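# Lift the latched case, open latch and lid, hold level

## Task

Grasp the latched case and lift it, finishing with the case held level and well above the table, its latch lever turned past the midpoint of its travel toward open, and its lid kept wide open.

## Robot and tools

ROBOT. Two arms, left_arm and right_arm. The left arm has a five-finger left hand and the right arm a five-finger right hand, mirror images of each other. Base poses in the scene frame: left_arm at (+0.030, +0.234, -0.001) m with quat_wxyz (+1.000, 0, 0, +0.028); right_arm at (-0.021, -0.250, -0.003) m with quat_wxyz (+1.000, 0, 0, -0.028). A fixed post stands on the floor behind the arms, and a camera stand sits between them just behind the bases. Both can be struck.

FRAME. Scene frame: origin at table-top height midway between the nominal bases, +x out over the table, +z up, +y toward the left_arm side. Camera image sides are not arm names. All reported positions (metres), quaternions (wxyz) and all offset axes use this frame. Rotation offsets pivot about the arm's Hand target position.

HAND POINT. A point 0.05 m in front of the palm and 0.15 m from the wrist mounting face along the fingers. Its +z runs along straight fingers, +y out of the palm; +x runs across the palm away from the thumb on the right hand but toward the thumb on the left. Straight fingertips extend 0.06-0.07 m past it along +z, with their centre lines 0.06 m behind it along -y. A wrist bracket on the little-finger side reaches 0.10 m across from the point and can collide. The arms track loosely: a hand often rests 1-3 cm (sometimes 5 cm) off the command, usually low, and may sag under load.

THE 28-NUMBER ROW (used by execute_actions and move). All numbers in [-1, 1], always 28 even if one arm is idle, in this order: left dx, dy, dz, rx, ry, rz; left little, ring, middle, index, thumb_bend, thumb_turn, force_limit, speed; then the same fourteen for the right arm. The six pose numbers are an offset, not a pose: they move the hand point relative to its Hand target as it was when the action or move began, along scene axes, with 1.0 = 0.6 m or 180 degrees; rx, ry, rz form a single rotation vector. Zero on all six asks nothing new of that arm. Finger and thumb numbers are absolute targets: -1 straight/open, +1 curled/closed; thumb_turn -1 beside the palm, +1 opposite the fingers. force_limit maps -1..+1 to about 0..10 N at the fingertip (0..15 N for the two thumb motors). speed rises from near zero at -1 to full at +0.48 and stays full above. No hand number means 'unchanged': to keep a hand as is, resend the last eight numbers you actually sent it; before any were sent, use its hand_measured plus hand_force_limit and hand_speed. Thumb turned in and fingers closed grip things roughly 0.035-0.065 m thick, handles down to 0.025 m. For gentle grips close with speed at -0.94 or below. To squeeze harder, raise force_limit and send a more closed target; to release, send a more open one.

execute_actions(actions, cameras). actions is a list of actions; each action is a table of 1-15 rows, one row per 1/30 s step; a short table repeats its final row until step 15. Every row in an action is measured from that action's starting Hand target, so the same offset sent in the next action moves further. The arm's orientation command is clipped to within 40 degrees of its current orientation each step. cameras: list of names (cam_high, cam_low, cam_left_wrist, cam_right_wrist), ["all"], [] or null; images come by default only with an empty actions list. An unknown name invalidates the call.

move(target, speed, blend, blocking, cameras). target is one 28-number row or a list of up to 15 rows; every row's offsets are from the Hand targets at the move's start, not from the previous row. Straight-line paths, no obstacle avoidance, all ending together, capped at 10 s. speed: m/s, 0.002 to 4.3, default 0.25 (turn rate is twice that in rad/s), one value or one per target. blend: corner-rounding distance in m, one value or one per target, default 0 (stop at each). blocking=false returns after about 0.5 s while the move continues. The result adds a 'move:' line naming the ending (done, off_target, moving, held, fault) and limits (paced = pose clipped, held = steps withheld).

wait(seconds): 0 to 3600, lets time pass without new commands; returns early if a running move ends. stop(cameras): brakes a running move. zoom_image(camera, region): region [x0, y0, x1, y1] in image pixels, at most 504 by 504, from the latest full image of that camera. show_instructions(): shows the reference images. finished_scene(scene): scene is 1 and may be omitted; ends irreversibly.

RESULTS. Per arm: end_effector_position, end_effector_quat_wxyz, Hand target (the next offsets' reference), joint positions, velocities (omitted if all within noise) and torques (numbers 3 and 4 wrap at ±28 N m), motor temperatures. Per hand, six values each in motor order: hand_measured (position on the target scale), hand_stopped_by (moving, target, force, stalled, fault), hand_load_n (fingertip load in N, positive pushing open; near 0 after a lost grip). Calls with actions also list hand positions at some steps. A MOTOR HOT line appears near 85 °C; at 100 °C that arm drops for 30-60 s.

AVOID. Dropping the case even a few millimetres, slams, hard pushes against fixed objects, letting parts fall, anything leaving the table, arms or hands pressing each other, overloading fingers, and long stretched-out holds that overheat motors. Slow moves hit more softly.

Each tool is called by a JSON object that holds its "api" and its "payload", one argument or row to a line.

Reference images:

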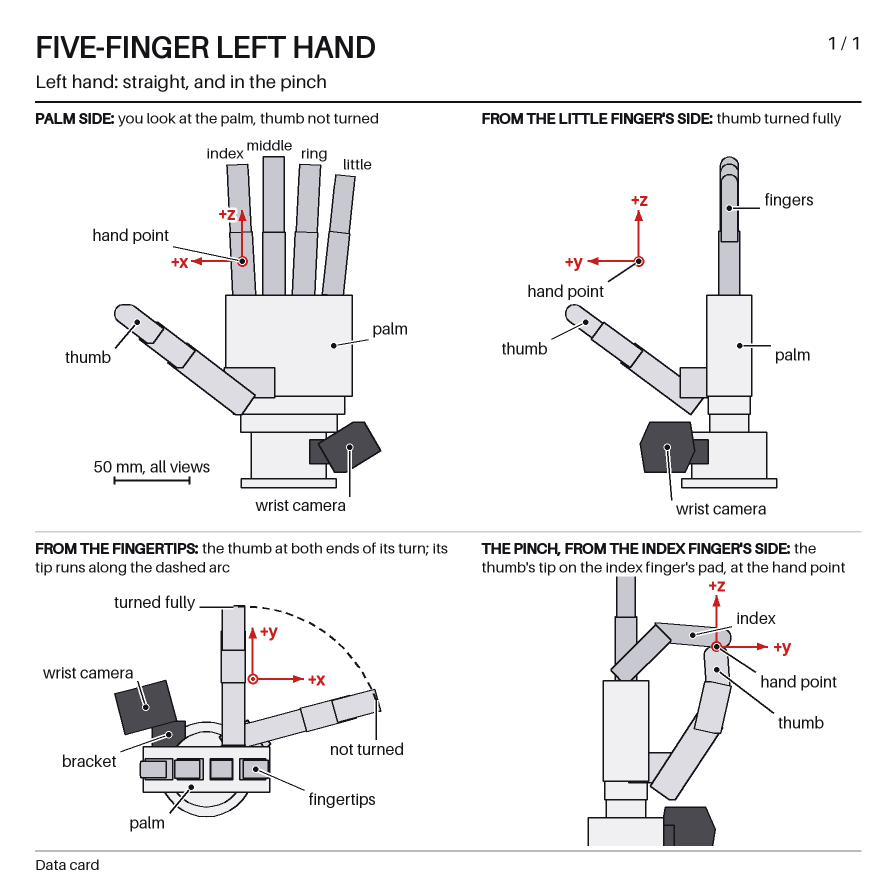

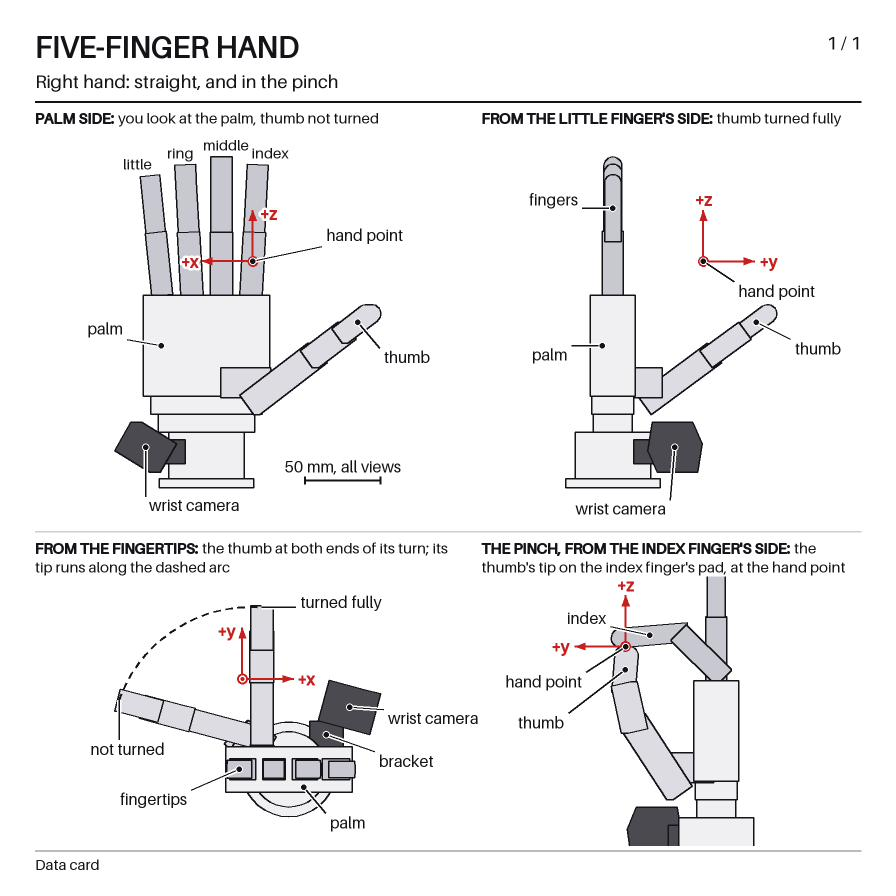

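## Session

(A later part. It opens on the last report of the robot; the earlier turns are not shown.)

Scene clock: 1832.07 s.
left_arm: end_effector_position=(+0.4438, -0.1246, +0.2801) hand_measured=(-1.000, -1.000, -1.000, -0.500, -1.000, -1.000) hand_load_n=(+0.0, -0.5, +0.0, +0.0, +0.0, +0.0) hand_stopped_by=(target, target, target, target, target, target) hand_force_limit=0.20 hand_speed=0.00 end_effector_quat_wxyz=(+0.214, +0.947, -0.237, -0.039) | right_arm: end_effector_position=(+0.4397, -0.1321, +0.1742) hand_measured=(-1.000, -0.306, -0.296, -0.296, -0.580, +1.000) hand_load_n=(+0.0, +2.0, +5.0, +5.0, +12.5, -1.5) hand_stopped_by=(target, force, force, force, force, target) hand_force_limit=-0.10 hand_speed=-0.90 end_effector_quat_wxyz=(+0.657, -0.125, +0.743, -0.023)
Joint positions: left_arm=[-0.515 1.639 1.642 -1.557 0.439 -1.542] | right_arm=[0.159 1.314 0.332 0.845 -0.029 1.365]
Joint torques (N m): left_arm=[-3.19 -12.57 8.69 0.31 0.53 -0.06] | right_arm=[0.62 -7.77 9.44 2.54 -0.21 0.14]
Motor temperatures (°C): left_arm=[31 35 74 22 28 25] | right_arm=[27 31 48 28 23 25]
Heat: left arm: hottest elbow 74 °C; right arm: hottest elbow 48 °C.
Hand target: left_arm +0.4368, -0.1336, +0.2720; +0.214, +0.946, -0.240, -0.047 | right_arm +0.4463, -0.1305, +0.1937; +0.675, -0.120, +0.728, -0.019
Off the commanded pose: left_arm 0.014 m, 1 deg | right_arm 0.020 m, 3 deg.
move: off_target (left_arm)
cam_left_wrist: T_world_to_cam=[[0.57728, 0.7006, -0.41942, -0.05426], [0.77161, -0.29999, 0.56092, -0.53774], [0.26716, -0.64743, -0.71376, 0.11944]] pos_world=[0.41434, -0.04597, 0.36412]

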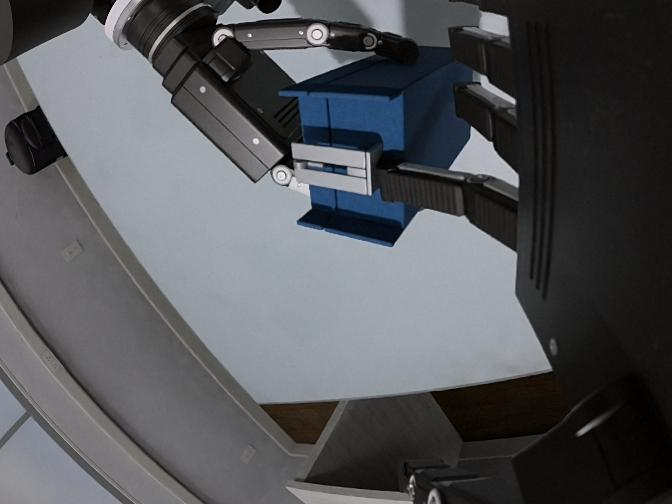

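Repeatable contact. Now close the index slowly.

{"api": "move", "payload": {
  "target": [
    [0,0,0,0,0,0,-1,-1,-1,-0.25,-1,-1,0.2,-0.5,0,0,0,0,0,0,-1,-0.1,-0.1,-0.1,-0.3,1,-0.1,-0.9]
  ],
  "speed": 0.06,
  "cameras": ["cam_left_wrist"]
}}

{"api": "zoom_image", "payload": {
  "camera": "cam_left_wrist",
  "region": [240, 60, 440, 260]
}}

Scene clock: 1834.40 s.
left_arm: end_effector_position=(+0.4441, -0.1230, +0.2757) hand_measured=(-1.000, -1.000, -1.000, -0.250, -1.000, -1.000) hand_load_n=(+0.0, +0.0, +0.0, +1.5, +0.0, +0.0) hand_stopped_by=(target, target, target, target, target, target) hand_force_limit=0.20 hand_speed=-0.50 end_effector_quat_wxyz=(+0.209, +0.949, -0.233, -0.041) | right_arm: end_effector_position=(+0.4399, -0.1324, +0.1753) hand_measured=(-1.000, -0.306, -0.296, -0.296, -0.580, +1.000) hand_load_n=(+0.0, +1.5, +4.5, +4.0, +13.5, -2.0) hand_stopped_by=(target, force, force, force, force, target) hand_force_limit=-0.10 hand_speed=-0.90 end_effector_quat_wxyz=(+0.658, -0.122, +0.743, -0.021)
Joint positions: left_arm=[-0.515 1.639 1.634 -1.554 0.43 -1.55] | right_arm=[0.159 1.314 0.332 0.847 -0.028 1.372]
Joint torques (N m): left_arm=[-3.02 -12.57 9.36 0.18 0.92 -0.02] | right_arm=[0.79 -7.59 9.43 2.48 -0.21 0.08]
Motor temperatures (°C): left_arm=[31 35 73 22 28 25] | right_arm=[27 31 49 28 23 25]
Heat: left arm: hottest elbow 73 °C; right arm: hottest elbow 49 °C.
Hand target: left_arm +0.4367, -0.1336, +0.2721; +0.214, +0.946, -0.240, -0.047 | right_arm +0.4463, -0.1304, +0.1937; +0.675, -0.120, +0.727, -0.019
Off the commanded pose: left_arm 0.013 m, 1 deg | right_arm 0.020 m, 3 deg.
move: done
cam_left_wrist: T_world_to_cam=[[0.57155, 0.70918, -0.4128, -0.05557], [0.77497, -0.30116, 0.55563, -0.53526], [0.26972, -0.63747, -0.72172, 0.11954]] pos_world=[0.41434, -0.04559, 0.36074]

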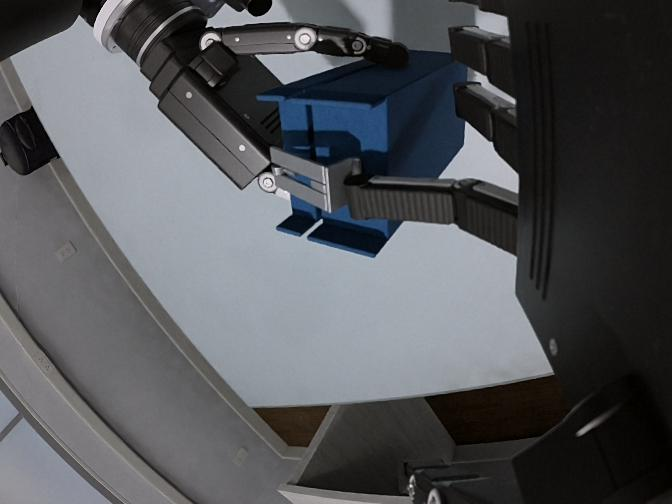

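Scaled by 2.520 from the camera's image (finer frame: 960x720).

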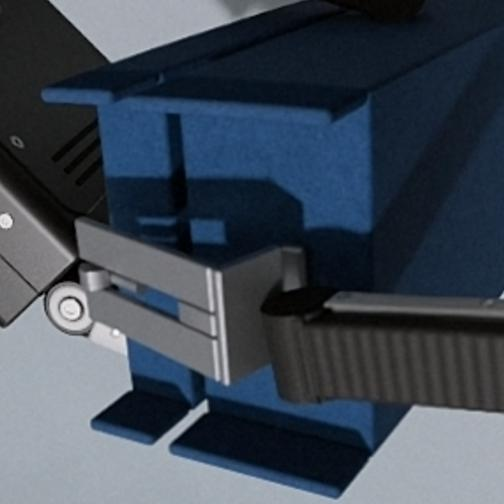

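{"api": "move", "payload": {
  "target": [
    [0,0,0,0,0,0,-1,-1,-1,-0.05,-1,-1,0.2,-0.5,0,0,0,0,0,0,-1,-0.1,-0.1,-0.1,-0.3,1,-0.1,-0.9]
  ],
  "speed": 0.06,
  "cameras": ["cam_left_wrist"]
}}

{"api": "zoom_image", "payload": {
  "camera": "cam_left_wrist",
  "region": [240, 60, 440, 260]
}}

Scene clock: 1837.80 s.
left_arm: end_effector_position=(+0.4400, -0.1282, +0.2769) hand_measured=(-1.000, -1.000, -1.000, -0.050, -1.000, -1.000) hand_load_n=(+0.0, +0.0, +0.0, +0.0, -0.5, +0.0) hand_stopped_by=(target, target, target, target, target, target) hand_force_limit=0.20 hand_speed=-0.50 end_effector_quat_wxyz=(+0.214, +0.947, -0.238, -0.043) | right_arm: end_effector_position=(+0.4398, -0.1323, +0.1753) hand_measured=(-1.000, -0.306, -0.296, -0.296, -0.580, +1.000) hand_load_n=(+0.0, +2.0, +5.0, +4.5, +12.5, -1.5) hand_stopped_by=(target, force, force, force, force, target) hand_force_limit=-0.10 hand_speed=-0.90 end_effector_quat_wxyz=(+0.658, -0.122, +0.743, -0.021)
Joint positions: left_arm=[-0.525 1.639 1.634 -1.554 0.439 -1.55] | right_arm=[0.159 1.314 0.332 0.847 -0.029 1.372]
Joint torques (N m): left_arm=[-2.2 -12.57 9.32 0.21 0.55 -0.01] | right_arm=[0.62 -7.59 9.37 2.51 -0.18 0.09]
Motor temperatures (°C): left_arm=[31 35 72 22 28 25] | right_arm=[27 31 49 28 23 25]
Heat: left arm: hottest elbow 72 °C; right arm: hottest elbow 49 °C.
Hand target: left_arm +0.4367, -0.1337, +0.2721; +0.214, +0.946, -0.240, -0.047 | right_arm +0.4463, -0.1304, +0.1937; +0.675, -0.120, +0.727, -0.019
Off the commanded pose: left_arm 0.008 m, 1 deg | right_arm 0.020 m, 3 deg.
move: done
cam_left_wrist: T_world_to_cam=[[0.57665, 0.70021, -0.42092, -0.05022], [0.77433, -0.30411, 0.55491, -0.53422], [0.26055, -0.64592, -0.71756, 0.12001]] pos_world=[0.41135, -0.04978, 0.36143]

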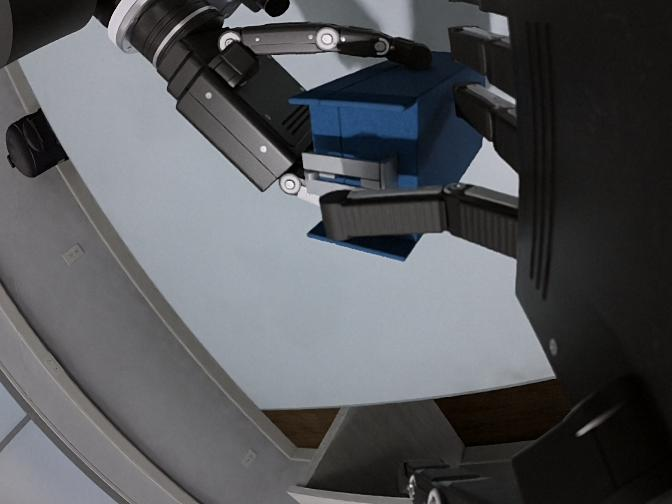

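Scaled by 2.520 from the camera's image (finer frame: 960x720).

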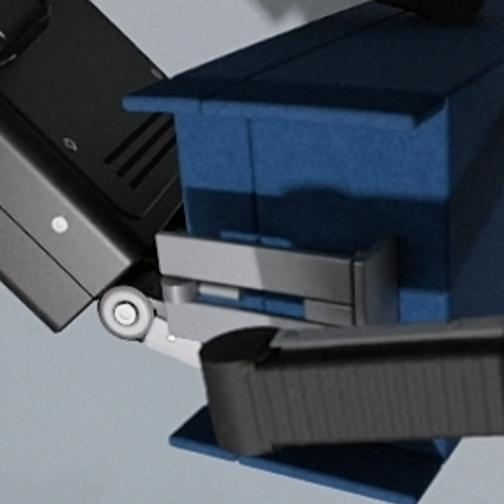

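{"api": "move", "payload": {
  "target": [
    [0.035,0.06,0.085,0,0,0,-1,-1,-1,-0.5,-1,-1,0.2,0,0,0,0,0,0,0,-1,-0.1,-0.1,-0.1,-0.3,1,-0.1,-0.9],
    [0.033,0.052,0.0,0,0,0,-1,-1,-1,-0.5,-1,-1,0.2,0,0,0,0,0,0,0,-1,-0.1,-0.1,-0.1,-0.3,1,-0.1,-0.9],
    [0.0,0.0,0.0,0,0,0,-1,-1,-1,-0.5,-1,-1,0.2,0,0,0,0,0,0,0,-1,-0.1,-0.1,-0.1,-0.3,1,-0.1,-0.9]
  ],
  "speed": 0.06,
  "cameras": ["cam_left_wrist"]
}}

{"api": "zoom_image", "payload": {
  "camera": "cam_left_wrist",
  "region": [240, 60, 440, 260]
}}

{"api": "move", "payload": {
  "target": [
    [0,0,0,0,0,0,-1,-1,-1,-0.25,-1,-1,0.2,-0.5,0,0,0,0,0,0,-1,-0.1,-0.1,-0.1,-0.3,1,-0.1,-0.9]
  ],
  "speed": 0.06,
  "cameras": ["cam_left_wrist"]
}}

{"api": "zoom_image", "payload": {
  "camera": "cam_left_wrist",
  "region": [240, 60, 440, 260]
}}

Scene clock: 1851.37 s.
left_arm: end_effector_position=(+0.4421, -0.1251, +0.2823) hand_measured=(-1.000, -1.000, -1.000, -0.500, -1.000, -1.000) hand_load_n=(+0.0, +0.0, +0.0, +0.0, +0.0, +0.0) hand_stopped_by=(target, target, target, target, target, target) hand_force_limit=0.20 hand_speed=0.00 end_effector_quat_wxyz=(+0.216, +0.946, -0.238, -0.037) | right_arm: end_effector_position=(+0.4387, -0.1320, +0.1676) hand_measured=(-1.000, -0.306, -0.296, -0.296, -0.580, +1.000) hand_load_n=(+0.0, +2.0, +5.0, +5.0, +12.5, -1.5) hand_stopped_by=(target, force, force, force, force, target) hand_force_limit=-0.10 hand_speed=-0.90 end_effector_quat_wxyz=(+0.652, -0.127, +0.747, -0.024)
Joint positions: left_arm=[-0.517 1.634 1.64 -1.557 0.441 -1.542] | right_arm=[0.158 1.325 0.328 0.846 -0.031 1.361]
Joint torques (N m): left_arm=[-2.96 -12.22 8.87 0.28 0.44 -0.09] | right_arm=[0.79 -8.64 9.62 2.5 -0.12 0.19]
Motor temperatures (°C): left_arm=[31 35 70 22 28 25] | right_arm=[27 30 49 28 23 25]
Heat: left arm: hottest elbow 70 °C; right arm: hottest elbow 49 °C.
Hand target: left_arm +0.4367, -0.1337, +0.2720; +0.214, +0.946, -0.240, -0.047 | right_arm +0.4463, -0.1305, +0.1936; +0.675, -0.120, +0.728, -0.019
Off the commanded pose: left_arm 0.014 m, 1 deg | right_arm 0.027 m, 4 deg.
move: off_target (left_arm)
cam_left_wrist: T_world_to_cam=[[0.58014, 0.69763, -0.42041, -0.05331], [0.76921, -0.2995, 0.56446, -0.53773], [0.26787, -0.65085, -0.71038, 0.11952]] pos_world=[0.41254, -0.04607, 0.36602]

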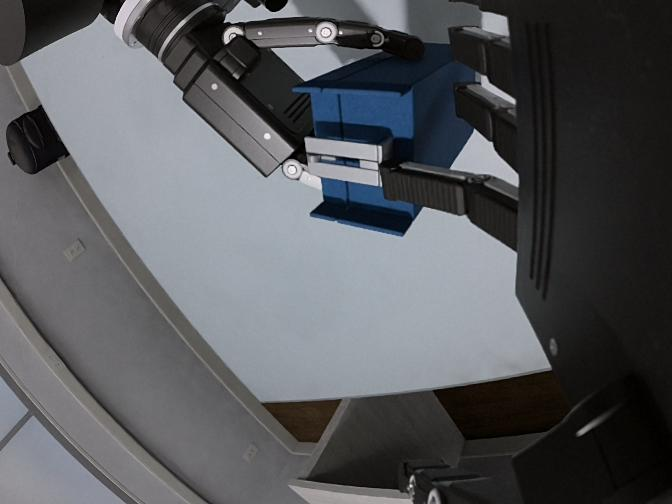

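Scaled by 2.520 from the camera's image (finer frame: 960x720).

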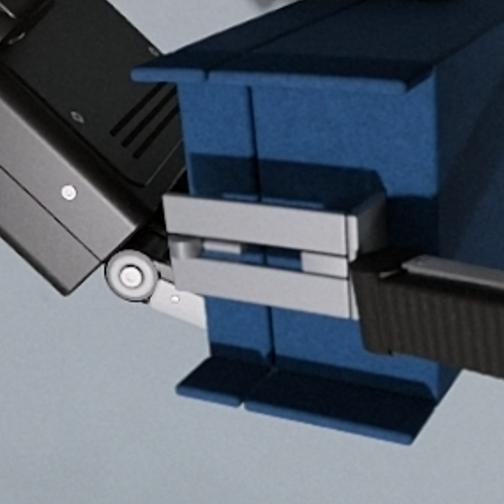

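Scene clock: 1851.90 s.
left_arm: end_effector_position=(+0.4391, -0.1280, +0.2808) hand_measured=(-1.000, -1.000, -1.000, -0.250, -1.000, -1.000) hand_load_n=(+0.0, +0.0, +0.0, +0.0, +0.0, +0.0) hand_stopped_by=(target, target, target, target, target, target) hand_force_limit=0.20 hand_speed=-0.50 end_effector_quat_wxyz=(+0.215, +0.946, -0.241, -0.039) | right_arm: end_effector_position=(+0.4387, -0.1320, +0.1676) hand_measured=(-1.000, -0.306, -0.296, -0.296, -0.580, +1.000) hand_load_n=(+0.0, +2.0, +5.0, +5.0, +12.5, -1.0) hand_stopped_by=(target, force, force, force, force, target) hand_force_limit=-0.10 hand_speed=-0.90 end_effector_quat_wxyz=(+0.652, -0.127, +0.747, -0.023)
Joint positions: left_arm=[-0.525 1.634 1.636 -1.555 0.44 -1.544] | right_arm=[0.158 1.325 0.328 0.846 -0.031 1.362]
Joint torques (N m): left_arm=[-2.26 -12.22 9.16 0.24 0.5 -0.06] | right_arm=[0.67 -8.59 9.62 2.56 -0.12 0.19]
Motor temperatures (°C): left_arm=[31 35 70 22 28 25] | right_arm=[27 30 49 28 23 25]
Heat: left arm: hottest elbow 70 °C; right arm: hottest elbow 49 °C.
Hand target: left_arm +0.4367, -0.1337, +0.2719; +0.214, +0.946, -0.240, -0.047 | right_arm +0.4463, -0.1305, +0.1936; +0.675, -0.120, +0.728, -0.019
Off the commanded pose: left_arm 0.011 m, 1 deg | right_arm 0.027 m, 4 deg.
move: done
cam_left_wrist: T_world_to_cam=[[0.58343, 0.69508, -0.42009, -0.05197], [0.76858, -0.30535, 0.56219, -0.53526], [0.26249, -0.65087, -0.71237, 0.12022]] pos_world=[0.41015, -0.04907, 0.36472]

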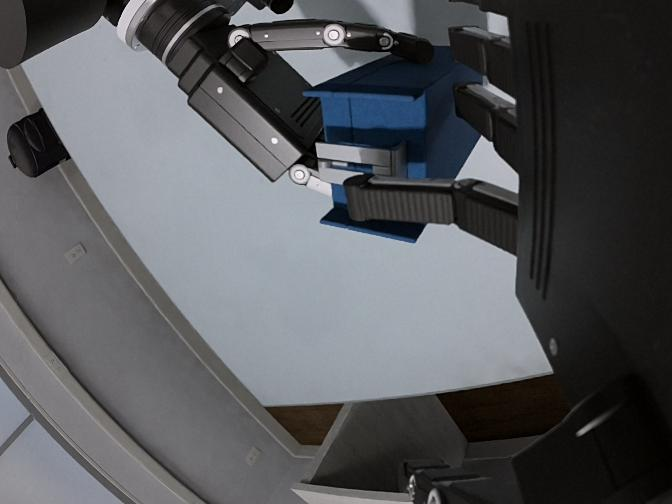

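Scaled by 2.520 from the camera's image (finer frame: 960x720).

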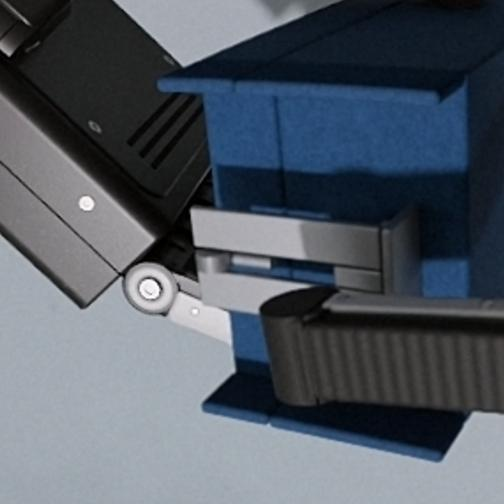

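{"api": "execute_actions", "payload": {
  "actions": [],
  "cameras": ["cam_left_wrist","cam_low"]
}}

Scene clock: 1869.47 s.
left_arm: end_effector_position=(+0.4391, -0.1280, +0.2808) hand_measured=(-1.000, -1.000, -1.000, -0.250, -1.000, -1.000) hand_load_n=(+0.0, +0.0, +0.0, +0.0, +0.0, +0.0) hand_stopped_by=(target, target, target, target, target, target) hand_force_limit=0.20 hand_speed=-0.50 end_effector_quat_wxyz=(+0.215, +0.946, -0.241, -0.039) | right_arm: end_effector_position=(+0.4387, -0.1320, +0.1676) hand_measured=(-1.000, -0.306, -0.296, -0.296, -0.580, +1.000) hand_load_n=(+0.0, +2.0, +5.0, +5.0, +12.5, -1.0) hand_stopped_by=(target, force, force, force, force, target) hand_force_limit=-0.10 hand_speed=-0.90 end_effector_quat_wxyz=(+0.652, -0.127, +0.747, -0.023)
Joint positions: left_arm=[-0.525 1.634 1.636 -1.555 0.44 -1.544] | right_arm=[0.158 1.325 0.328 0.846 -0.031 1.362]
Joint velocities: within noise
Joint torques (N m): left_arm=[-2.32 -12.16 9.13 0.18 0.5 -0.06] | right_arm=[0.5 -8.59 9.61 2.52 -0.12 0.19]
Motor temperatures (°C): left_arm=[31 36 67 22 28 25] | right_arm=[27 30 48 28 23 25]
Heat: left arm: hottest elbow 67 °C; right arm: hottest elbow 48 °C.
Hand target: left_arm +0.4367, -0.1337, +0.2719; +0.214, +0.946, -0.240, -0.047 | right_arm +0.4463, -0.1305, +0.1936; +0.675, -0.120, +0.728, -0.019
Off the commanded pose: left_arm 0.011 m, 1 deg | right_arm 0.027 m, 4 deg.
camera_calibration:
cam_left_wrist: T_world_to_cam=[[0.58304, 0.6954, -0.42011, -0.05184], [0.7688, -0.30504, 0.56204, -0.53536], [0.26269, -0.65067, -0.71248, 0.12016]] pos_world=[0.41025, -0.04907, 0.36472]
Images, in order (width x height): cam_low 672x504, cam_left_wrist 672x504.

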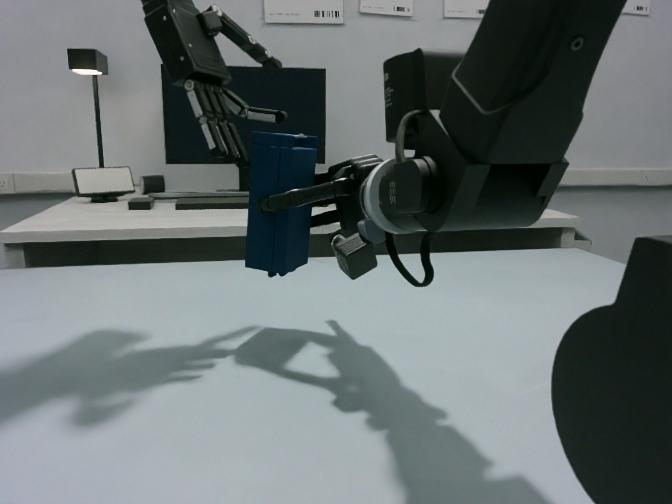

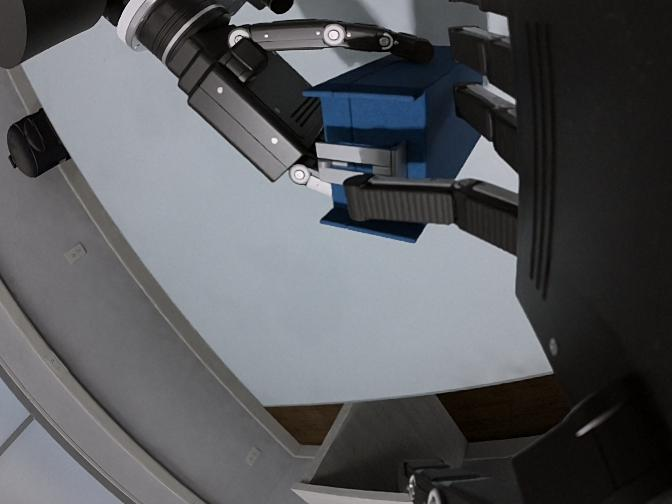

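{"api": "zoom_image", "payload": {
  "camera": "cam_left_wrist",
  "region": [240, 60, 500, 260]
}}

{"api": "zoom_image", "payload": {
  "camera": "cam_low",
  "region": [200, 80, 360, 280]
}}

Scaled by 1.938 from the camera's image (finer frame: 960x720).

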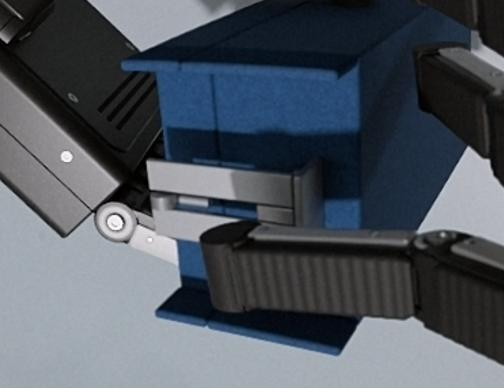

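Scaled by 2.520 from the camera's image (finer frame: 960x720).

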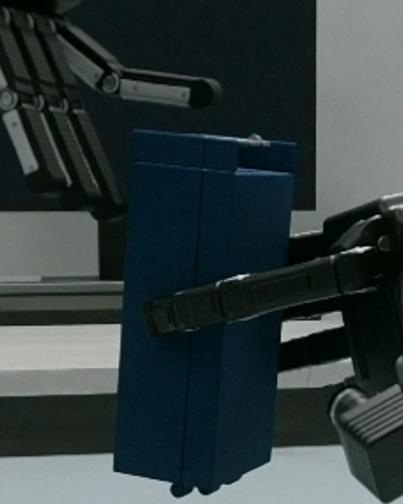

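{"api": "move", "payload": {
  "target": [
    [0.035,0.06,0.085,0,0,0,-1,-1,-1,-0.25,-1,-1,0.2,-0.5,0,0,0,0,0,0,-1,-0.1,-0.1,-0.1,-0.3,1,-0.1,-0.9],
    [0.035,0.06,0.085,0,0,0,-1,-1,-1,-0.5,-1,-1,0.2,-0.5,0,0,0.012,0,0,0,-1,-0.1,-0.1,-0.1,-0.3,1,-0.1,-0.9]
  ],
  "speed": 0.08,
  "cameras": ["cam_left_wrist"]
}}

Scene clock: 1884.53 s.
left_arm: end_effector_position=(+0.4467, -0.0977, +0.3124) hand_measured=(-1.000, -1.000, -1.000, -0.500, -1.000, -1.000) hand_load_n=(+0.0, -0.5, +0.0, +0.0, +0.0, +0.0) hand_stopped_by=(target, target, target, target, target, target) hand_force_limit=0.20 hand_speed=-0.50 end_effector_quat_wxyz=(+0.214, +0.947, -0.233, -0.048) | right_arm: end_effector_position=(+0.4370, -0.1322, +0.1771) hand_measured=(-1.000, -0.306, -0.296, -0.296, -0.580, +1.000) hand_load_n=(+0.0, +2.0, +5.0, +4.5, +12.0, -1.0) hand_stopped_by=(target, force, force, force, force, target) hand_force_limit=-0.10 hand_speed=-0.90 end_effector_quat_wxyz=(+0.657, -0.127, +0.743, -0.024)
Joint positions: left_arm=[-0.463 1.634 1.72 -1.683 0.442 -1.489] | right_arm=[0.158 1.295 0.328 0.832 -0.031 1.362]
Joint torques (N m): left_arm=[-0.5 -11.63 13.31 -0.38 0.55 0.15] | right_arm=[0.91 -8.59 10.5 1.66 -0.13 0.19]
Motor temperatures (°C): left_arm=[31 36 66 22 28 25] | right_arm=[27 30 47 28 23 25]
Heat: left arm: hottest elbow 66 °C; right arm: hottest elbow 47 °C.
Hand target: left_arm +0.4577, -0.0977, +0.3229; +0.214, +0.946, -0.240, -0.047 | right_arm +0.4463, -0.1305, +0.2009; +0.675, -0.120, +0.727, -0.019
Off the commanded pose: left_arm 0.015 m, 1 deg | right_arm 0.026 m, 3 deg.
joint sent to its limit (left arm) — joint 4 (wrist pitch), lower limit. The joint targets still meet the commanded pose.
move: off_target (left_arm, right_arm); target 2's new numbers were sent with left_arm's hand 0.015 m and 1 deg from that target
cam_left_wrist: T_world_to_cam=[[0.56672, 0.70494, -0.42647, -0.05386], [0.78293, -0.29957, 0.54523, -0.55018], [0.25659, -0.64289, -0.7217, 0.16686]] pos_world=[0.41846, -0.01958, 0.39742]

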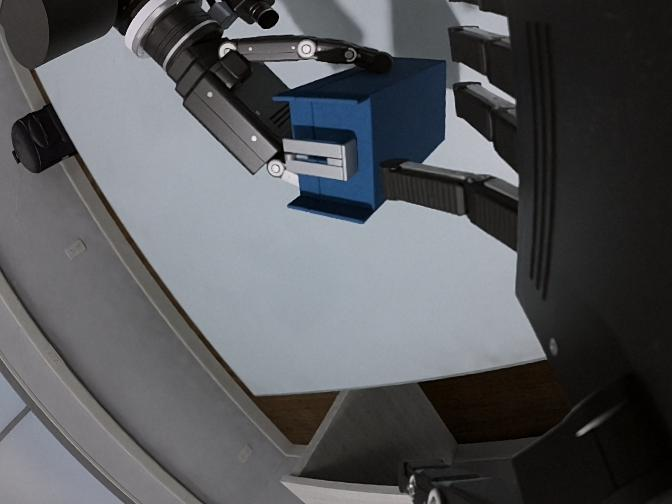

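{"api": "zoom_image", "payload": {
  "camera": "cam_left_wrist",
  "region": [240, 60, 500, 260]
}}

Scaled by 1.938 from the camera's image (finer frame: 960x720).

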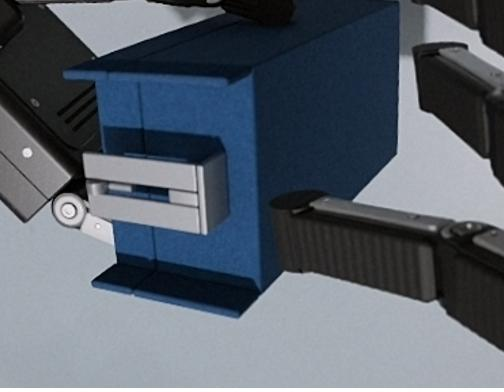

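{"api": "move", "payload": {
  "target": [
    [-0.002,-0.008,-0.08,0,0,0,-1,-1,-1,-0.5,-1,-1,0.2,-0.5,0,0,0,0,0,0,-1,-0.1,-0.1,-0.1,-0.3,1,-0.1,-0.9],
    [-0.0348,-0.0598,-0.08,0,0,0,-1,-1,-1,-0.5,-1,-1,0.2,-0.5,0,0,0,0,0,0,-1,-0.1,-0.1,-0.1,-0.3,1,-0.1,-0.9]
  ],
  "speed": 0.06,
  "cameras": ["cam_left_wrist"]
}}

{"api": "zoom_image", "payload": {
  "camera": "cam_left_wrist",
  "region": [240, 60, 500, 260]
}}

Scene clock: 1893.83 s.
left_arm: end_effector_position=(+0.4407, -0.1253, +0.2840) hand_measured=(-1.000, -1.000, -1.000, -0.500, -1.000, -1.000) hand_load_n=(+0.5, +0.0, +0.0, +0.0, +0.0, +0.0) hand_stopped_by=(target, target, target, target, target, target) hand_force_limit=0.20 hand_speed=-0.50 end_effector_quat_wxyz=(+0.215, +0.946, -0.239, -0.039) | right_arm: end_effector_position=(+0.4370, -0.1324, +0.1762) hand_measured=(-1.000, -0.306, -0.296, -0.296, -0.580, +1.000) hand_load_n=(+0.0, +2.0, +5.5, +5.0, +12.5, -1.5) hand_stopped_by=(target, force, force, force, force, target) hand_force_limit=-0.10 hand_speed=-0.90 end_effector_quat_wxyz=(+0.656, -0.126, +0.744, -0.024)
Joint positions: left_arm=[-0.519 1.634 1.646 -1.567 0.44 -1.541] | right_arm=[0.158 1.295 0.328 0.828 -0.03 1.362]
Joint torques (N m): left_arm=[-2.78 -12.22 9.03 0.34 0.52 -0.09] | right_arm=[0.67 -8.53 10.5 1.73 -0.15 0.2]
Motor temperatures (°C): left_arm=[30 36 66 22 28 25] | right_arm=[27 30 47 28 23 25]
Heat: left arm: hottest elbow 66 °C; right arm: hottest elbow 47 °C.
Hand target: left_arm +0.4367, -0.1337, +0.2749; +0.214, +0.946, -0.240, -0.047 | right_arm +0.4463, -0.1305, +0.2008; +0.675, -0.120, +0.728, -0.019
Off the commanded pose: left_arm 0.013 m, 1 deg | right_arm 0.026 m, 3 deg.
move: off_target (left_arm)
cam_left_wrist: T_world_to_cam=[[0.58031, 0.6977, -0.42007, -0.05186], [0.77039, -0.30304, 0.56094, -0.53765], [0.26407, -0.64914, -0.71336, 0.12366]] pos_world=[0.41164, -0.04647, 0.36802]

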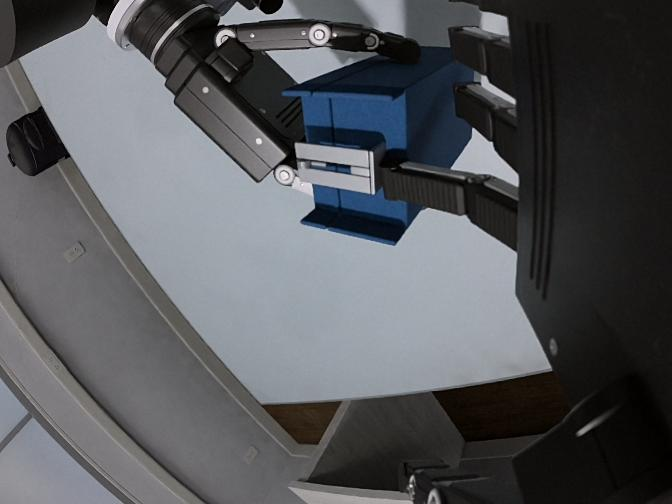

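Scaled by 1.938 from the camera's image (finer frame: 960x720).

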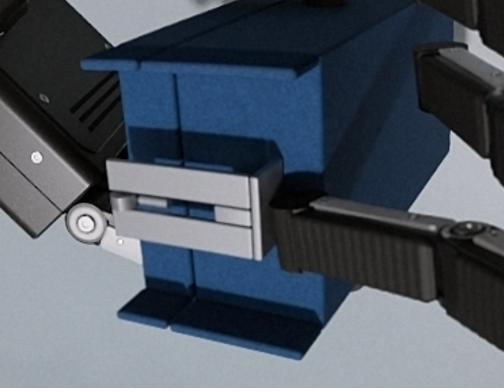

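{"api": "execute_actions", "payload": {
  "actions": [
    [[0,0,-0.01,0,0,0,-1,-1,-1,-0.5,-1,-1,0.2,-0.5,0,0,0,0,0,0,-1,-0.1,-0.1,-0.1,-0.3,1,-0.1,-0.9]]
  ]
}}

Scene clock: 1898.40 s.
left_arm: end_effector_position=(+0.4415, -0.1256, +0.2795) hand_measured=(-1.000, -1.000, -1.000, -0.500, -1.000, -1.000) hand_load_n=(+0.0, +0.0, +0.0, +0.0, +0.0, +0.0) hand_stopped_by=(target, target, target, target, target, target) hand_force_limit=0.20 hand_speed=-0.50 end_effector_quat_wxyz=(+0.215, +0.946, -0.239, -0.038) | right_arm: end_effector_position=(+0.4373, -0.1331, +0.1749) hand_measured=(-1.000, -0.306, -0.296, -0.296, -0.580, +1.000) hand_load_n=(+0.0, +2.5, +5.0, +5.0, +12.0, -1.5) hand_stopped_by=(target, force, force, force, force, target) hand_force_limit=-0.10 hand_speed=-0.90 end_effector_quat_wxyz=(+0.654, -0.125, +0.745, -0.025)
Joint positions: left_arm=[-0.519 1.634 1.634 -1.551 0.439 -1.543] | right_arm=[0.158 1.295 0.328 0.824 -0.026 1.362]
Joint torques (N m): left_arm=[-2.73 -12.04 8.75 0.36 0.52 -0.06] | right_arm=[0.79 -8.59 10.47 2.04 -0.31 0.19]
Motor temperatures (°C): left_arm=[30 36 66 22 28 25] | right_arm=[27 30 48 28 23 25]
Heat: left arm: hottest elbow 66 °C; right arm: hottest elbow 48 °C.
Hand target: left_arm +0.4367, -0.1336, +0.2689; +0.214, +0.946, -0.240, -0.047 | right_arm +0.4463, -0.1305, +0.2009; +0.675, -0.120, +0.727, -0.019
Off the commanded pose: left_arm 0.014 m, 1 deg | right_arm 0.028 m, 3 deg.
Step readings (end_effector_position of left_arm | right_arm):
0: (+0.4407, -0.1253, +0.2840) | (+0.4370, -0.1324, +0.1762)
1: (+0.4408, -0.1253, +0.2840) | (+0.4370, -0.1324, +0.1762)
2: (+0.4409, -0.1253, +0.2836) | (+0.4370, -0.1324, +0.1762)
4: (+0.4412, -0.1255, +0.2823) | (+0.4371, -0.1326, +0.1760)
8: (+0.4414, -0.1255, +0.2799) | (+0.4372, -0.1329, +0.1750)
15: (+0.4416, -0.1256, +0.2797) | (+0.4372, -0.1330, +0.1749)

{"api": "execute_actions", "payload": {
  "actions": [
    [[0,0,0,0,0,0,-1,-1,-1,-0.25,-1,-1,0.2,-0.5,0,0,0,0,0,0,-1,-0.1,-0.1,-0.1,-0.3,1,-0.1,-0.9]],
    [[0,0,0,0,0,0,-1,-1,-1,-0.25,-1,-1,0.2,-0.5,0,0,0,0,0,0,-1,-0.1,-0.1,-0.1,-0.3,1,-0.1,-0.9]]
  ],
  "cameras": ["cam_left_wrist","cam_low"]
}}

{"api": "zoom_image", "payload": {
  "camera": "cam_left_wrist",
  "region": [240, 60, 500, 260]
}}

{"api": "zoom_image", "payload": {
  "camera": "cam_low",
  "region": [200, 80, 360, 200]
}}

Scene clock: 1903.93 s.
left_arm: end_effector_position=(+0.4419, -0.1238, +0.2747) hand_measured=(-1.000, -1.000, -1.000, -0.250, -1.000, -1.000) hand_load_n=(+0.5, +0.0, +0.0, +2.0, -0.5, +0.0) hand_stopped_by=(target, target, target, target, target, target) hand_force_limit=0.20 hand_speed=-0.50 end_effector_quat_wxyz=(+0.209, +0.948, -0.235, -0.039) | right_arm: end_effector_position=(+0.4372, -0.1333, +0.1777) hand_measured=(-1.000, -0.306, -0.296, -0.296, -0.580, +1.000) hand_load_n=(+0.0, +1.5, +4.5, +4.0, +13.5, -2.0) hand_stopped_by=(target, force, force, force, force, target) hand_force_limit=-0.10 hand_speed=-0.90 end_effector_quat_wxyz=(+0.656, -0.121, +0.745, -0.022)
Joint positions: left_arm=[-0.519 1.634 1.625 -1.547 0.429 -1.55] | right_arm=[0.158 1.29 0.328 0.824 -0.026 1.373]
Joint torques (N m): left_arm=[-2.78 -11.99 9.42 0.18 0.94 0] | right_arm=[0.67 -8.18 10.51 1.99 -0.31 0.08]
Motor temperatures (°C): left_arm=[30 36 65 22 28 25] | right_arm=[27 31 48 28 23 25]
Heat: left arm: hottest elbow 65 °C; right arm: hottest elbow 48 °C.
Hand target: left_arm +0.4367, -0.1336, +0.2689; +0.214, +0.946, -0.240, -0.047 | right_arm +0.4463, -0.1304, +0.2008; +0.675, -0.120, +0.728, -0.019
Off the commanded pose: left_arm 0.013 m, 1 deg | right_arm 0.025 m, 3 deg.
Step readings (end_effector_position of left_arm | right_arm):
0: (+0.4415, -0.1256, +0.2795) | (+0.4373, -0.1331, +0.1749)
1: (+0.4415, -0.1256, +0.2795) | (+0.4373, -0.1331, +0.1749)
2: (+0.4415, -0.1256, +0.2795) | (+0.4373, -0.1331, +0.1749)
4: (+0.4418, -0.1252, +0.2789) | (+0.4373, -0.1331, +0.1751)
8: (+0.4417, -0.1238, +0.2751) | (+0.4371, -0.1332, +0.1775)
15: (+0.4419, -0.1238, +0.2747) | (+0.4372, -0.1333, +0.1777)
16: (+0.4419, -0.1238, +0.2747) | (+0.4372, -0.1333, +0.1777)
17: (+0.4419, -0.1238, +0.2747) | (+0.4372, -0.1333, +0.1777)
19: (+0.4419, -0.1238, +0.2747) | (+0.4372, -0.1333, +0.1777)
23: (+0.4419, -0.1238, +0.2747) | (+0.4372, -0.1333, +0.1777)
30: (+0.4419, -0.1238, +0.2747) | (+0.4372, -0.1333, +0.1777)
cam_left_wrist: T_world_to_cam=[[0.57533, 0.70688, -0.41147, -0.05653], [0.77209, -0.30334, 0.55844, -0.533], [0.26994, -0.63898, -0.7203, 0.11821]] pos_world=[0.41213, -0.04619, 0.35954]
Images, in order (width x height): cam_low 672x504, cam_left_wrist 672x504.

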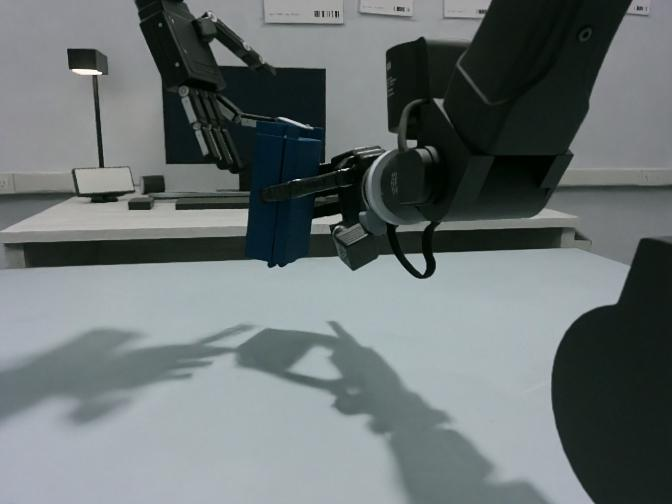

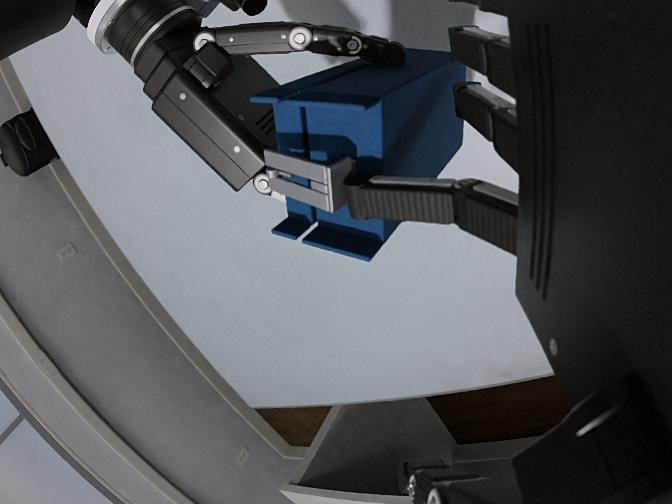

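Scaled by 1.938 from the camera's image (finer frame: 960x720).

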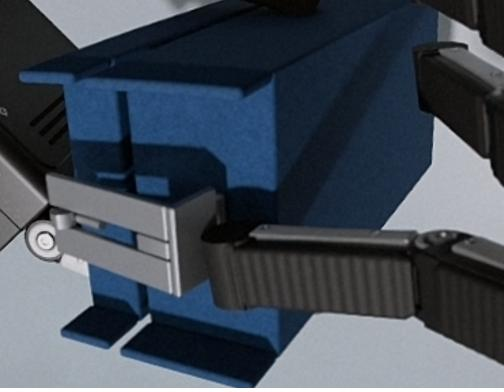

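Scaled by 3.150 from the camera's image (finer frame: 960x720).

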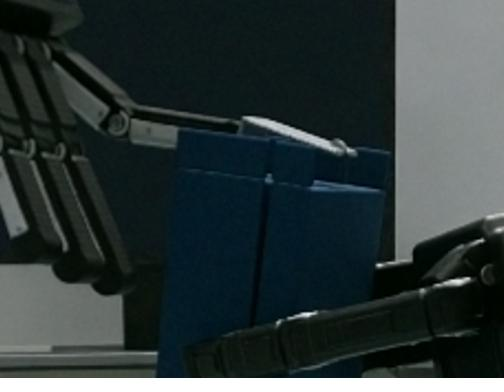

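{"api": "execute_actions", "payload": {
  "actions": [
    [[0.0092,0.0168,0,0,0,0,-1,-1,-1,-0.25,-1,-1,0.2,-0.5,0,0,0,0,0,0,-1,-0.1,-0.1,-0.1,-0.3,1,-0.1,-0.9]],
    [[0.0092,0.0168,0,0,0,0,-1,-1,-1,-0.25,-1,-1,0.2,-0.5,0,0,0,0,0,0,-1,-0.1,-0.1,-0.1,-0.3,1,-0.1,-0.9]]
  ],
  "cameras": ["cam_left_wrist","cam_low"]
}}

{"api": "zoom_image", "payload": {
  "camera": "cam_left_wrist",
  "region": [240, 60, 500, 260]
}}

{"api": "zoom_image", "payload": {
  "camera": "cam_low",
  "region": [200, 80, 360, 200]
}}

Scene clock: 1912.13 s.
left_arm: end_effector_position=(+0.4438, -0.1170, +0.2762) hand_measured=(-1.000, -1.000, -1.000, -0.250, -1.000, -1.000) hand_load_n=(+0.0, +0.0, +0.0, +0.0, +0.0, +0.0) hand_stopped_by=(target, target, target, target, target, target) hand_force_limit=0.20 hand_speed=-0.50 end_effector_quat_wxyz=(+0.214, +0.946, -0.241, -0.039) | right_arm: end_effector_position=(+0.4370, -0.1329, +0.1778) hand_measured=(-1.000, -0.306, -0.296, -0.296, -0.580, +1.000) hand_load_n=(+0.0, +1.5, +5.0, +5.0, +12.5, -1.5) hand_stopped_by=(target, force, force, force, force, target) hand_force_limit=-0.10 hand_speed=-0.90 end_effector_quat_wxyz=(+0.656, -0.121, +0.745, -0.021)
Joint positions: left_arm=[-0.501 1.634 1.625 -1.555 0.439 -1.518] | right_arm=[0.158 1.29 0.328 0.824 -0.028 1.374]
Joint torques (N m): left_arm=[-0.26 -11.58 10.09 -0.32 0.56 0.16] | right_arm=[0.79 -8.18 10.69 1.84 -0.19 0.09]
Motor temperatures (°C): left_arm=[30 36 65 22 28 25] | right_arm=[27 31 48 28 23 25]
Heat: left arm: hottest elbow 65 °C; right arm: hottest elbow 48 °C.
Hand target: left_arm +0.4477, -0.1135, +0.2689; +0.214, +0.946, -0.240, -0.047 | right_arm +0.4463, -0.1304, +0.2008; +0.675, -0.120, +0.728, -0.019
Off the commanded pose: left_arm 0.009 m, 1 deg | right_arm 0.025 m, 3 deg.
Step readings (end_effector_position of left_arm | right_arm):
0: (+0.4419, -0.1238, +0.2747) | (+0.4372, -0.1333, +0.1777)
1: (+0.4419, -0.1238, +0.2747) | (+0.4372, -0.1333, +0.1777)
2: (+0.4419, -0.1238, +0.2747) | (+0.4372, -0.1333, +0.1777)
4: (+0.4422, -0.1235, +0.2747) | (+0.4372, -0.1333, +0.1777)
8: (+0.4425, -0.1231, +0.2748) | (+0.4372, -0.1333, +0.1777)
15: (+0.4426, -0.1230, +0.2748) | (+0.4372, -0.1333, +0.1777)
16: (+0.4425, -0.1230, +0.2748) | (+0.4372, -0.1333, +0.1777)
17: (+0.4428, -0.1226, +0.2749) | (+0.4372, -0.1333, +0.1777)
19: (+0.4431, -0.1213, +0.2754) | (+0.4371, -0.1332, +0.1777)
23: (+0.4445, -0.1180, +0.2760) | (+0.4370, -0.1329, +0.1778)
30: (+0.4440, -0.1171, +0.2762) | (+0.4370, -0.1329, +0.1778)
cam_left_wrist: T_world_to_cam=[[0.58321, 0.69599, -0.41889, -0.06452], [0.76851, -0.30567, 0.5621, -0.53291], [0.26318, -0.64974, -0.71314, 0.12284]] pos_world=[0.41485, -0.03818, 0.36012]
Images, in order (width x height): cam_low 672x504, cam_left_wrist 672x504.

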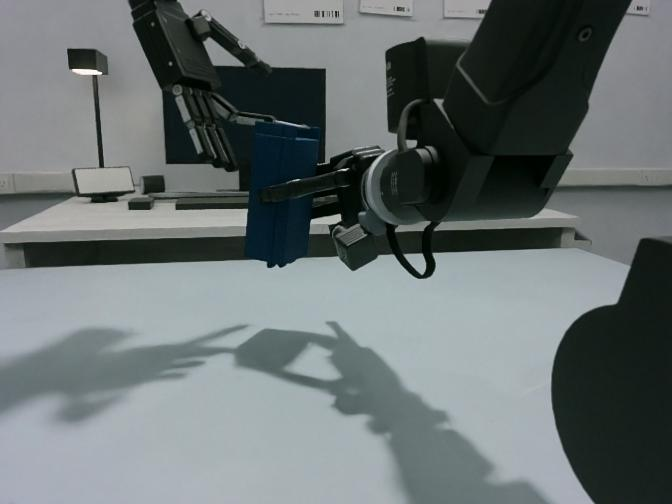

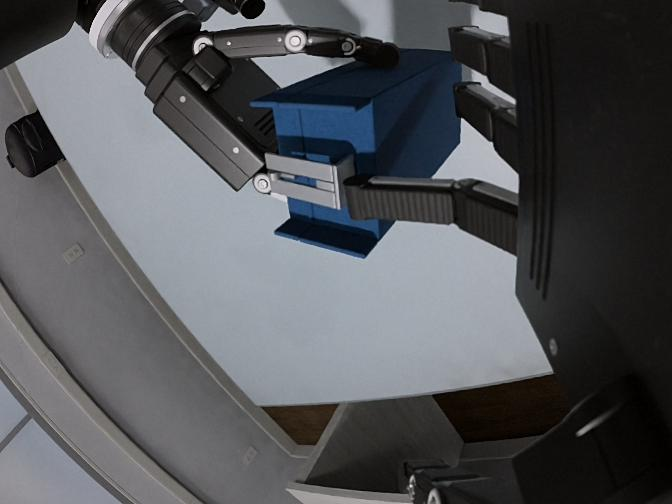

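Scaled by 1.938 from the camera's image (finer frame: 960x720).

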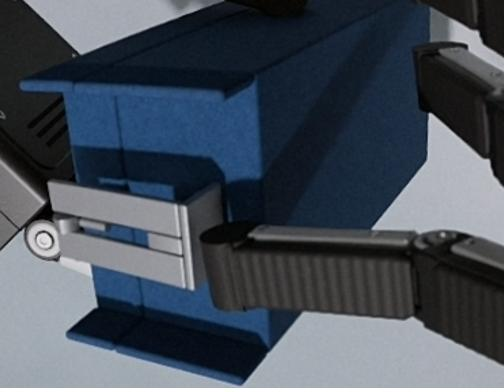

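Scaled by 3.150 from the camera's image (finer frame: 960x720).

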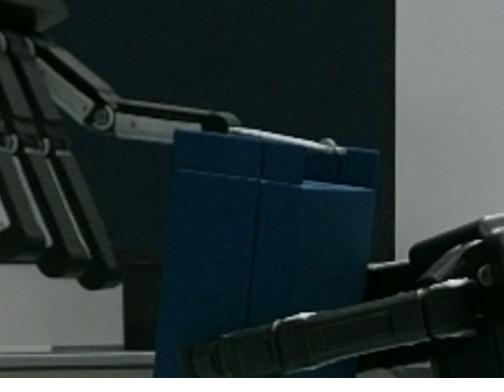

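{"api": "execute_actions", "payload": {
  "actions": [
    [[0.0076,0.014,0,0,0,0,-1,-1,-1,-0.25,-1,-1,0.2,-0.5,0,0,0,0,0,0,-1,-0.1,-0.1,-0.1,-0.3,1,-0.1,-0.9]]
  ],
  "cameras": ["cam_left_wrist","cam_low"]
}}

{"api": "zoom_image", "payload": {
  "camera": "cam_left_wrist",
  "region": [240, 60, 500, 260]
}}

{"api": "zoom_image", "payload": {
  "camera": "cam_low",
  "region": [200, 80, 360, 200]
}}

Scene clock: 1917.50 s.
left_arm: end_effector_position=(+0.4466, -0.1087, +0.2763) hand_measured=(-1.000, -1.000, -1.000, -0.250, -1.000, -1.000) hand_load_n=(+0.0, +0.0, +0.0, +0.0, +0.0, +0.0) hand_stopped_by=(target, target, target, target, target, target) hand_force_limit=0.20 hand_speed=-0.50 end_effector_quat_wxyz=(+0.214, +0.946, -0.241, -0.039) | right_arm: end_effector_position=(+0.4370, -0.1329, +0.1778) hand_measured=(-1.000, -0.306, -0.296, -0.296, -0.580, +1.000) hand_load_n=(-0.5, +2.0, +5.0, +4.5, +13.0, -1.5) hand_stopped_by=(target, force, force, force, force, target) hand_force_limit=-0.10 hand_speed=-0.90 end_effector_quat_wxyz=(+0.656, -0.121, +0.745, -0.021)
Joint positions: left_arm=[-0.483 1.634 1.625 -1.564 0.44 -1.497] | right_arm=[0.158 1.29 0.328 0.824 -0.028 1.374]
Joint torques (N m): left_arm=[-0.26 -11.34 10.43 -0.36 0.51 0.13] | right_arm=[0.44 -7.82 10.59 1.92 -0.2 0.09]
Motor temperatures (°C): left_arm=[30 36 65 22 28 25] | right_arm=[27 31 48 28 23 25]
Heat: left arm: hottest elbow 65 °C; right arm: hottest elbow 48 °C.
Hand target: left_arm +0.4523, -0.1051, +0.2689; +0.214, +0.946, -0.240, -0.047 | right_arm +0.4463, -0.1304, +0.2008; +0.675, -0.120, +0.728, -0.019
Off the commanded pose: left_arm 0.010 m, 1 deg | right_arm 0.025 m, 3 deg.
Step readings (end_effector_position of left_arm | right_arm):
0: (+0.4437, -0.1170, +0.2762) | (+0.4370, -0.1329, +0.1778)
1: (+0.4437, -0.1170, +0.2762) | (+0.4370, -0.1329, +0.1778)
2: (+0.4439, -0.1165, +0.2762) | (+0.4370, -0.1329, +0.1778)
4: (+0.4449, -0.1140, +0.2761) | (+0.4370, -0.1329, +0.1778)
8: (+0.4455, -0.1113, +0.2762) | (+0.4370, -0.1329, +0.1778)
15: (+0.4467, -0.1087, +0.2762) | (+0.4370, -0.1329, +0.1778)
cam_left_wrist: T_world_to_cam=[[0.58357, 0.69525, -0.41963, -0.07198], [0.76868, -0.30628, 0.56154, -0.53259], [0.26189, -0.65025, -0.71315, 0.1281]] pos_world=[0.41785, -0.02978, 0.36023]
Images, in order (width x height): cam_low 672x504, cam_left_wrist 672x504.

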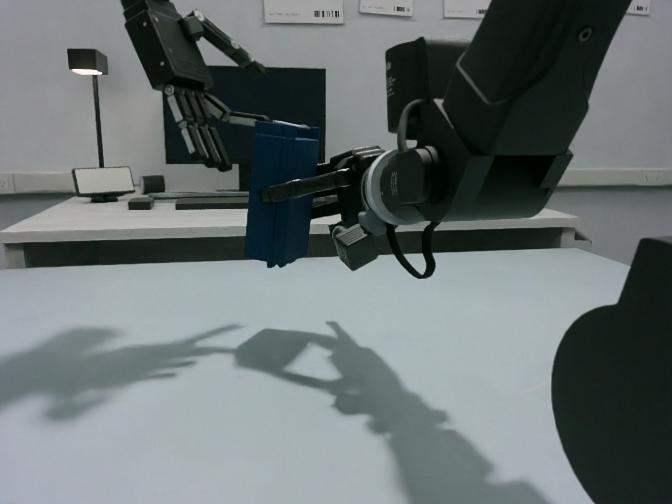

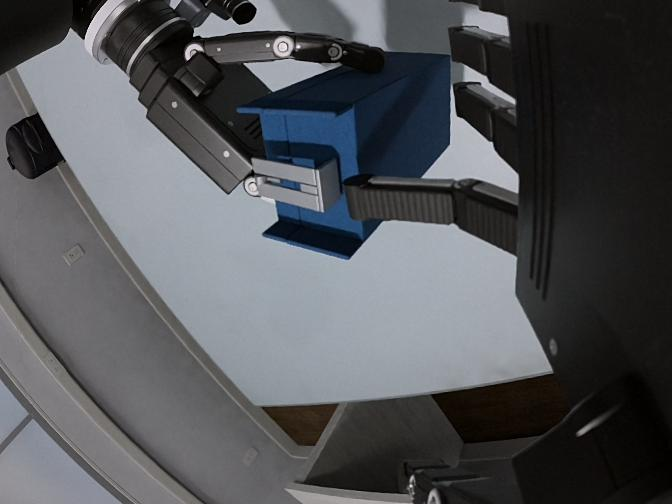

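Scaled by 1.938 from the camera's image (finer frame: 960x720).

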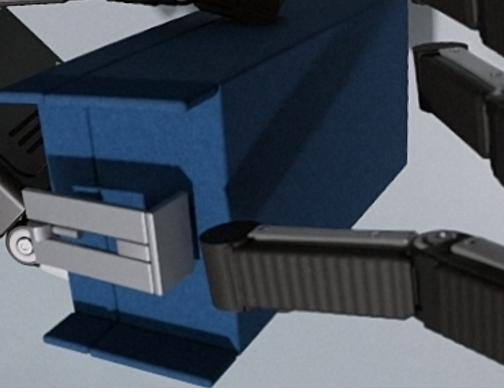

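Scaled by 3.150 from the camera's image (finer frame: 960x720).

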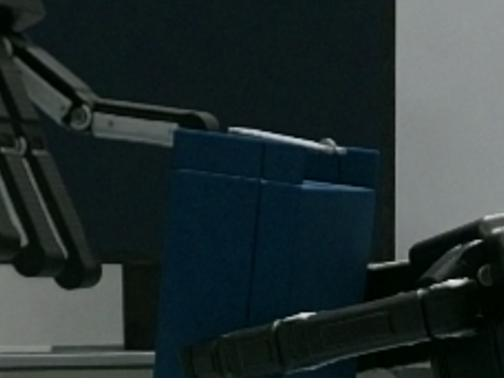

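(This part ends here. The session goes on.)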